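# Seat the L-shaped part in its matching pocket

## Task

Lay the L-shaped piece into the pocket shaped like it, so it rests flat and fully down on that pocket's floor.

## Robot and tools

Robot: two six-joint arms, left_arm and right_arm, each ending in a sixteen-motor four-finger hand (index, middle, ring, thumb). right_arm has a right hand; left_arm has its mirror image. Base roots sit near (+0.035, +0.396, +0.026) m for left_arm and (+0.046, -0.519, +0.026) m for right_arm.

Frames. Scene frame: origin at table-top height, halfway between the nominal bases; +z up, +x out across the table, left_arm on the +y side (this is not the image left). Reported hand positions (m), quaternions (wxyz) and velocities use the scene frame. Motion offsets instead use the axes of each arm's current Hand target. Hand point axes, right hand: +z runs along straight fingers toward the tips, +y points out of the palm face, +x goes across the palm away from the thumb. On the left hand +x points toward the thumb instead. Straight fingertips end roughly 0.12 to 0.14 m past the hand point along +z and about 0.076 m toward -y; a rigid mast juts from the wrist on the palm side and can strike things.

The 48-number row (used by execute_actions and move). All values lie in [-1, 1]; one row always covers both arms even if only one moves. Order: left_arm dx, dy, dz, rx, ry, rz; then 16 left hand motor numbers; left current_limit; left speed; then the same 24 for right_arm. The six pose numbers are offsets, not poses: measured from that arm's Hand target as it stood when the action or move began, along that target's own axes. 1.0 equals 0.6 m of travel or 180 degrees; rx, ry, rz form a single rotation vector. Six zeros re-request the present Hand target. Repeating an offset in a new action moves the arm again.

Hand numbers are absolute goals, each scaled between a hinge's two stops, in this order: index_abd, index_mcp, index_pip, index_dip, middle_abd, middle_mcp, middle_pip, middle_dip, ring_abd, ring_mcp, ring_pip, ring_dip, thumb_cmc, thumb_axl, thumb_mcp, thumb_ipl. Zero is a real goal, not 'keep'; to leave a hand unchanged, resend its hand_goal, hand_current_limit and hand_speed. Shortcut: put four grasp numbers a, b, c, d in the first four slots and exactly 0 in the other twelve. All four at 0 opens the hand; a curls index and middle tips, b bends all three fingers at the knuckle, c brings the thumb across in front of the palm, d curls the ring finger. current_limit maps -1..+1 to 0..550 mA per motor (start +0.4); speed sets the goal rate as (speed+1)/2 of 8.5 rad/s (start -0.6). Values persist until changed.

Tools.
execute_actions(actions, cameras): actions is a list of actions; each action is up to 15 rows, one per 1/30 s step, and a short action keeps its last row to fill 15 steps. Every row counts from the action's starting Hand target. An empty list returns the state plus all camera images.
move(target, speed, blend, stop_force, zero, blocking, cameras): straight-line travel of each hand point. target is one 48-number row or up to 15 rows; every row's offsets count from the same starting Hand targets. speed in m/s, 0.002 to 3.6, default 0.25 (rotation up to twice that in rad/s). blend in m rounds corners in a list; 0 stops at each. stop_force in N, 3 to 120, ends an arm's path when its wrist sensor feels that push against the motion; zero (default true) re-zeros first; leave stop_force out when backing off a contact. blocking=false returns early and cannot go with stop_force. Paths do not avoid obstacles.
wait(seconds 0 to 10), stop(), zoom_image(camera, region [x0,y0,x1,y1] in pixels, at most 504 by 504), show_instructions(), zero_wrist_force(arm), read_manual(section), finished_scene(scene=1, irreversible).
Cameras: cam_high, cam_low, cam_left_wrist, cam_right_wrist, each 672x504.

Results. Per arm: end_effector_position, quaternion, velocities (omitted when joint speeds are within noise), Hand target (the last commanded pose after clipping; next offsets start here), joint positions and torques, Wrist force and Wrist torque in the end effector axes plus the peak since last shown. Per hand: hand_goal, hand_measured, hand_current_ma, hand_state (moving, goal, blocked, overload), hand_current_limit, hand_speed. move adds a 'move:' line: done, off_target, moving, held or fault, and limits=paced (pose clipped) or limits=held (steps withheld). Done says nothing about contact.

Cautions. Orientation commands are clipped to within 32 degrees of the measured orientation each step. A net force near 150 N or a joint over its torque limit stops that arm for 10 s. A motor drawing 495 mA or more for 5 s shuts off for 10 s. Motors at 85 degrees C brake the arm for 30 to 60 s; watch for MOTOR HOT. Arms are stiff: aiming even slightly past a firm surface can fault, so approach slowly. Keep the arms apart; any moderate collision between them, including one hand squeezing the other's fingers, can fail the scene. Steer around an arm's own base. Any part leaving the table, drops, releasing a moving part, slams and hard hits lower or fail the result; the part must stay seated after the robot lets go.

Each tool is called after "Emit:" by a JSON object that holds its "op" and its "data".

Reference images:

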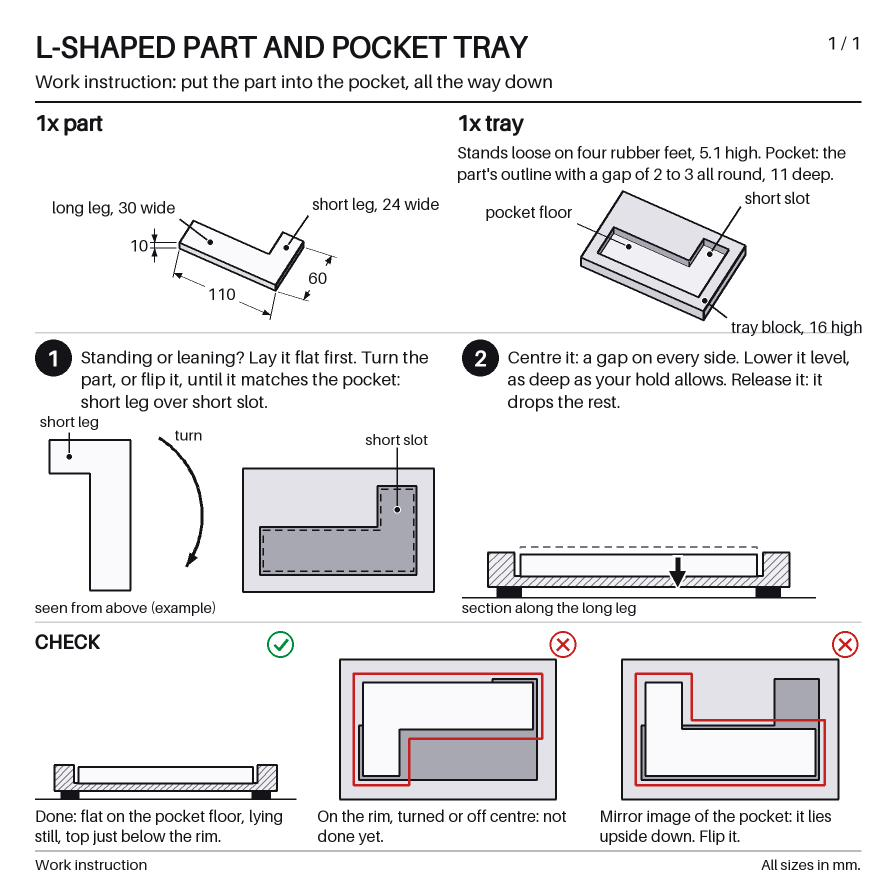

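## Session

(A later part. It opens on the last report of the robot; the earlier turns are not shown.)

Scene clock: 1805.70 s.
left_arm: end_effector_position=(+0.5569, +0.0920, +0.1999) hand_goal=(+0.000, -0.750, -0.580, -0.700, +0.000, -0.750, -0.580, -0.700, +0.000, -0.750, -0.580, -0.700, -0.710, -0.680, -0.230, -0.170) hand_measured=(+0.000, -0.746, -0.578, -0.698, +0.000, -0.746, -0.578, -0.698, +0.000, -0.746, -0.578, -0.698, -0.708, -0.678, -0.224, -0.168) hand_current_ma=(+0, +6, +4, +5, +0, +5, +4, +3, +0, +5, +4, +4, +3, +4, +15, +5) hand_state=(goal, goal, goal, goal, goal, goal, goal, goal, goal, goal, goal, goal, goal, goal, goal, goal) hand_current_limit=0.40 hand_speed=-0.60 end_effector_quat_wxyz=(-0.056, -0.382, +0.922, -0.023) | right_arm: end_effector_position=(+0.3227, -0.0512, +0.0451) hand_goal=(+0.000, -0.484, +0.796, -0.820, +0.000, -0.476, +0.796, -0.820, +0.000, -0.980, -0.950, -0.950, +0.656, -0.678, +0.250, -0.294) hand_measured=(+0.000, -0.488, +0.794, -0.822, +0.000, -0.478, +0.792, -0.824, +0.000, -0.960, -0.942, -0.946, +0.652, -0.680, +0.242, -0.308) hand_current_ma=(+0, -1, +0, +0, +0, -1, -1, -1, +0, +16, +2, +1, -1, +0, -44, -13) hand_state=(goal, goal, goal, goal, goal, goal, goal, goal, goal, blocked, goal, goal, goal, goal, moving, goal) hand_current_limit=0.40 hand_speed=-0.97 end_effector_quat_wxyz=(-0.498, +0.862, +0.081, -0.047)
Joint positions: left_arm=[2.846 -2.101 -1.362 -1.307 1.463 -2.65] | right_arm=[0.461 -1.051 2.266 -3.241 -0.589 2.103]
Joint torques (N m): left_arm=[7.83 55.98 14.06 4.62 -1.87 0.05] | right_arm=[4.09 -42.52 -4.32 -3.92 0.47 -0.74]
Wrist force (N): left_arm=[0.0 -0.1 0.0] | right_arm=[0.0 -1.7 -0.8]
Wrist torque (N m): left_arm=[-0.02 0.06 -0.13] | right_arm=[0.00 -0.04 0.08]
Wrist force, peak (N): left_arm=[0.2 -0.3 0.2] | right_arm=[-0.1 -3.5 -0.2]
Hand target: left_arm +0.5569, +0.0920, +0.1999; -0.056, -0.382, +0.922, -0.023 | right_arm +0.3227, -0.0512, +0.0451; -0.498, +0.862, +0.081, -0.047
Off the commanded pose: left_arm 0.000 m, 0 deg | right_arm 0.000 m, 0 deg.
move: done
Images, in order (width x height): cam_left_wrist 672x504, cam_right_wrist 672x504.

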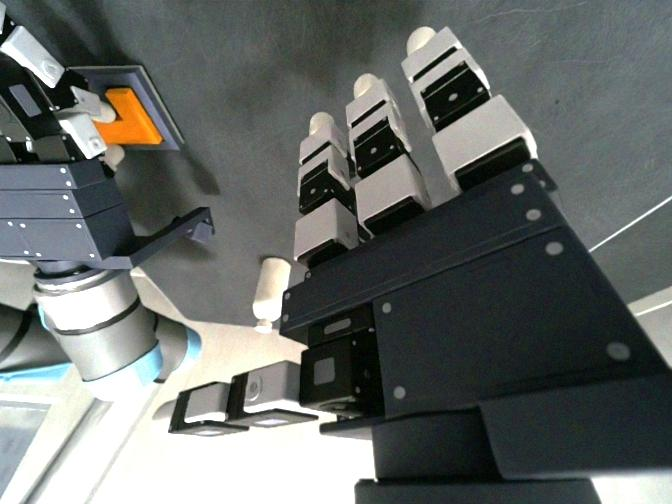

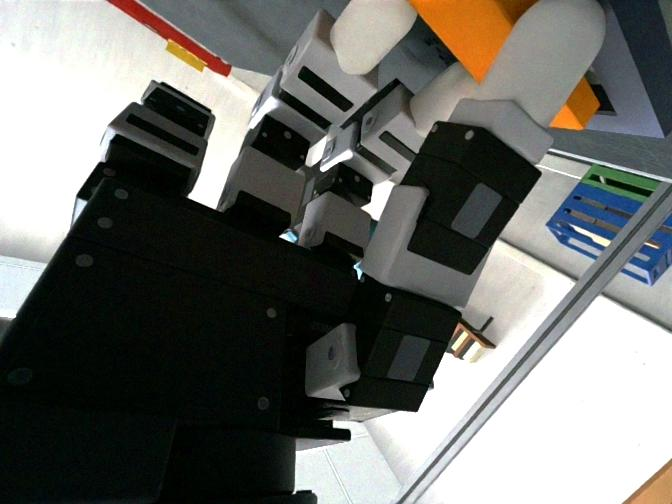

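Emit:
{"op": "move", "data": {"target": [0,0,0,0,0,0,0,0,0,0,0,0,0,0,0,0,0,0,0,0,0,0,0.4,-0.6, 0,0,0,0,0,0,0,-0.568,0.796,-0.79,0,-0.559,0.796,-0.79,0,-0.98,-0.95,-0.95,0.657,-0.678,0.157,-0.30,0.4,-0.97], "speed": 0.02, "cameras": ["cam_left_wrist","cam_right_wrist"]}}

Emit:
{"op": "zoom_image", "data": {"camera": "cam_left_wrist", "region": [95, 65, 195, 165]}}

Emit:
{"op": "zoom_image", "data": {"camera": "cam_right_wrist", "region": [380, 0, 672, 160]}}

Scene clock: 1861.70 s.
left_arm: end_effector_position=(+0.5569, +0.0920, +0.1999) hand_goal=(+0.000, -0.750, -0.580, -0.700, +0.000, -0.750, -0.580, -0.700, +0.000, -0.750, -0.580, -0.700, -0.710, -0.680, -0.230, -0.170) hand_measured=(+0.000, -0.746, -0.578, -0.698, +0.000, -0.746, -0.578, -0.698, +0.000, -0.746, -0.578, -0.698, -0.708, -0.678, -0.224, -0.168) hand_current_ma=(+0, +6, +4, +5, +0, +5, +4, +3, +0, +5, +4, +4, +3, +4, +15, +5) hand_state=(goal, goal, goal, goal, goal, goal, goal, goal, goal, goal, goal, goal, goal, goal, goal, goal) hand_current_limit=0.40 hand_speed=-0.60 end_effector_quat_wxyz=(-0.056, -0.382, +0.922, -0.023) | right_arm: end_effector_position=(+0.3227, -0.0512, +0.0451) hand_goal=(+0.000, -0.568, +0.796, -0.790, +0.000, -0.560, +0.796, -0.790, +0.000, -0.980, -0.950, -0.950, +0.656, -0.678, +0.156, -0.300) hand_measured=(+0.000, -0.544, +0.800, -0.788, +0.000, -0.536, +0.798, -0.790, +0.000, -0.960, -0.942, -0.946, +0.652, -0.680, +0.158, -0.302) hand_current_ma=(+0, +21, +1, +0, +0, +22, +0, +0, +0, +16, +2, +1, -1, +0, +0, -1) hand_state=(goal, blocked, goal, goal, goal, blocked, goal, goal, goal, blocked, goal, goal, goal, goal, goal, goal) hand_current_limit=0.40 hand_speed=-0.97 end_effector_quat_wxyz=(-0.498, +0.862, +0.081, -0.047)
Joint positions: left_arm=[2.846 -2.101 -1.362 -1.307 1.463 -2.65] | right_arm=[0.461 -1.051 2.266 -3.241 -0.589 2.103]
Joint torques (N m): left_arm=[7.38 55.62 14.04 4.56 -1.82 0.68] | right_arm=[5.48 -26.56 -2.09 -3.77 0.59 -0.89]
Wrist force (N): left_arm=[0.1 -0.1 0.1] | right_arm=[0.0 -0.3 -0.4]
Wrist torque (N m): left_arm=[0.00 0.05 -0.12] | right_arm=[0.00 -0.02 0.06]
Wrist force, peak (N): left_arm=[0.1 -0.5 0.1] | right_arm=[0.0 -1.9 -0.3]
Hand target: left_arm +0.5569, +0.0920, +0.1999; -0.056, -0.382, +0.922, -0.023 | right_arm +0.3227, -0.0512, +0.0451; -0.498, +0.862, +0.081, -0.047
Off the commanded pose: left_arm 0.000 m, 0 deg | right_arm 0.000 m, 0 deg.
move: done
Images, in order (width x height): cam_left_wrist 672x504, cam_right_wrist 672x504.

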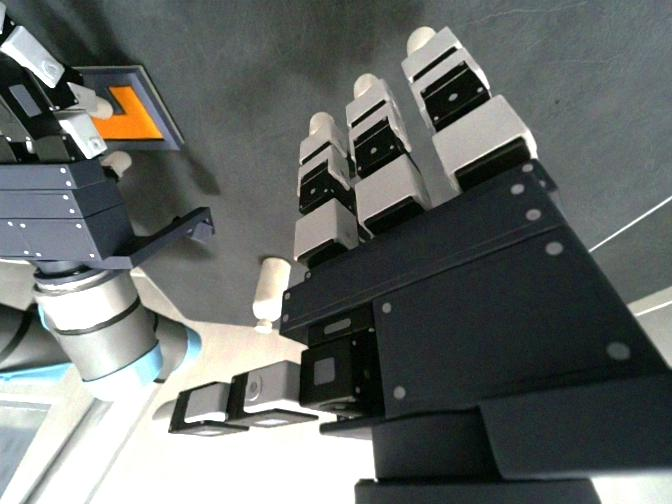

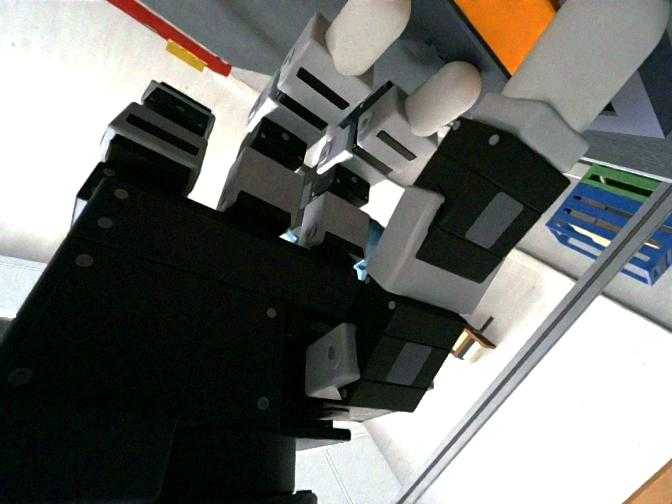

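Scaled by 5.040 from the camera's 672x504 image, which has a finer 960x720 frame.

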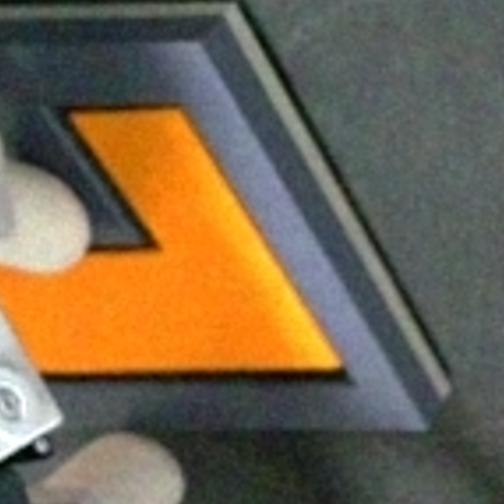

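Scaled by 1.726 from the camera's 672x504 image, which has a finer 960x720 frame.

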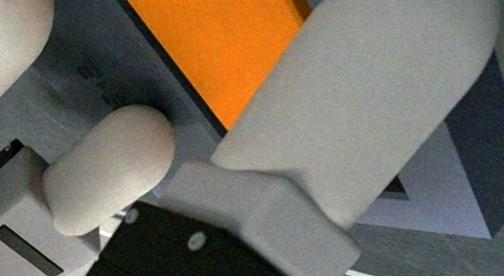

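Emit:
{"op": "move", "data": {"target": [0,0,0,0,0,0,0,0,0,0,0,0,0,0,0,0,0,0,0,0,0,0,0.4,-0.6, 0,-0.1732,-0.1,0,0,0,0,-0.568,0.796,-0.79,0,-0.559,0.796,-0.79,0,-0.98,-0.95,-0.95,0.657,-0.678,0.157,-0.30,0.4,-0.97], "speed": 0.1, "cameras": ["cam_left_wrist","cam_low"]}}

Emit:
{"op": "zoom_image", "data": {"camera": "cam_left_wrist", "region": [0, 55, 190, 165]}}

Scene clock: 1871.90 s.
left_arm: end_effector_position=(+0.5569, +0.0920, +0.1999) hand_goal=(+0.000, -0.750, -0.580, -0.700, +0.000, -0.750, -0.580, -0.700, +0.000, -0.750, -0.580, -0.700, -0.710, -0.680, -0.230, -0.170) hand_measured=(+0.000, -0.746, -0.578, -0.698, +0.000, -0.746, -0.578, -0.698, +0.000, -0.746, -0.578, -0.698, -0.708, -0.678, -0.224, -0.168) hand_current_ma=(+0, +6, +4, +5, +0, +5, +4, +3, +0, +5, +4, +4, +3, +4, +15, +5) hand_state=(goal, goal, goal, goal, goal, goal, goal, goal, goal, goal, goal, goal, goal, goal, goal, goal) hand_current_limit=0.40 hand_speed=-0.60 end_effector_quat_wxyz=(-0.056, -0.382, +0.922, -0.023) | right_arm: end_effector_position=(+0.3228, -0.0513, +0.1651) hand_goal=(+0.000, -0.568, +0.796, -0.790, +0.000, -0.560, +0.796, -0.790, +0.000, -0.980, -0.950, -0.950, +0.656, -0.678, +0.156, -0.300) hand_measured=(+0.000, -0.556, +0.798, -0.788, +0.000, -0.548, +0.798, -0.790, +0.000, -0.960, -0.942, -0.946, +0.652, -0.680, +0.158, -0.302) hand_current_ma=(+0, +6, +0, +0, +0, +6, +0, +0, +0, +16, +2, +1, -1, +0, +0, -1) hand_state=(goal, goal, goal, goal, goal, goal, goal, goal, goal, blocked, goal, goal, goal, goal, goal, goal) hand_current_limit=0.40 hand_speed=-0.97 end_effector_quat_wxyz=(-0.498, +0.862, +0.081, -0.047)
Joint positions: left_arm=[2.846 -2.101 -1.362 -1.307 1.463 -2.65] | right_arm=[0.461 -1.361 2.21 -2.874 -0.589 2.102]
Joint torques (N m): left_arm=[6.82 56.06 13.81 4.65 -1.85 1.34] | right_arm=[-8.84 -20.79 -7.99 -2.65 2.57 -1.19]
Wrist force (N): left_arm=[0.2 -0.2 0.0] | right_arm=[-0.1 0.0 0.2]
Wrist torque (N m): left_arm=[-0.02 0.04 -0.12] | right_arm=[0.04 -0.05 0.19]
Wrist force, peak (N): left_arm=[-0.1 -0.4 0.0] | right_arm=[0.2 1.4 0.9]
Hand target: left_arm +0.5569, +0.0920, +0.1999; -0.056, -0.382, +0.922, -0.023 | right_arm +0.3228, -0.0513, +0.1651; -0.498, +0.862, +0.081, -0.047
Off the commanded pose: left_arm 0.000 m, 0 deg | right_arm 0.000 m, 0 deg.
move: done
Images, in order (width x height): cam_low 672x504, cam_left_wrist 672x504.

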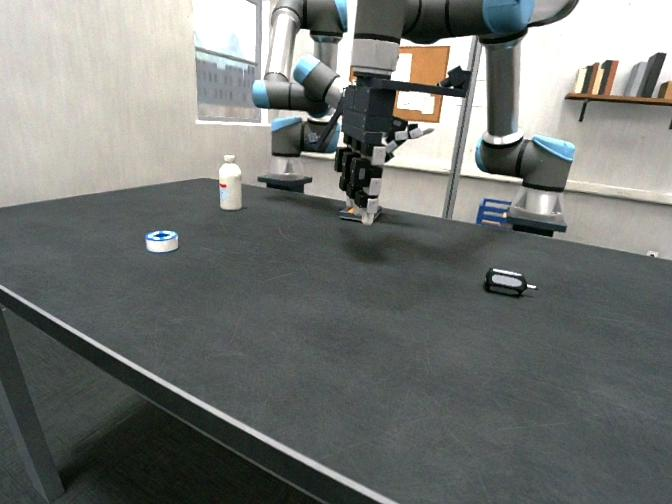

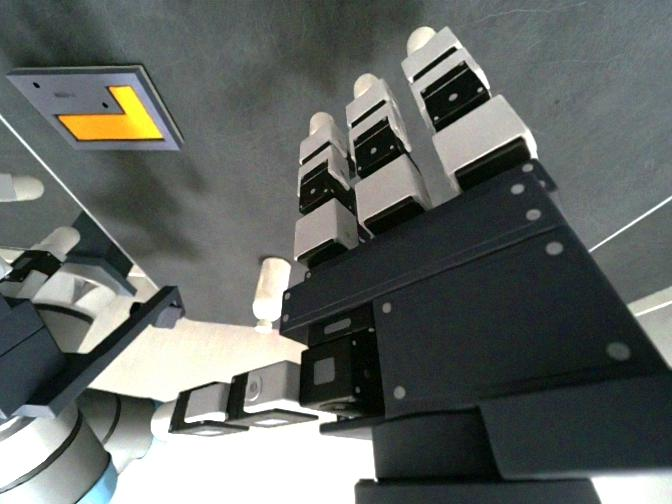

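Scaled by 2.653 from the camera's 672x504 image, which has a finer 960x720 frame.

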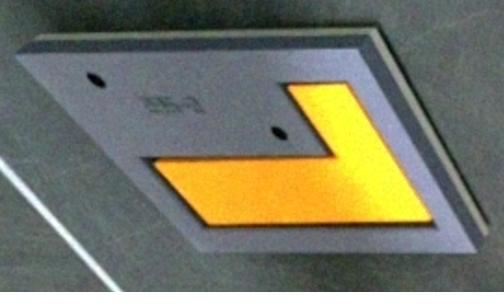

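Emit:
{"op": "finished_scene", "data": {}}

The scene is finished: the task was done.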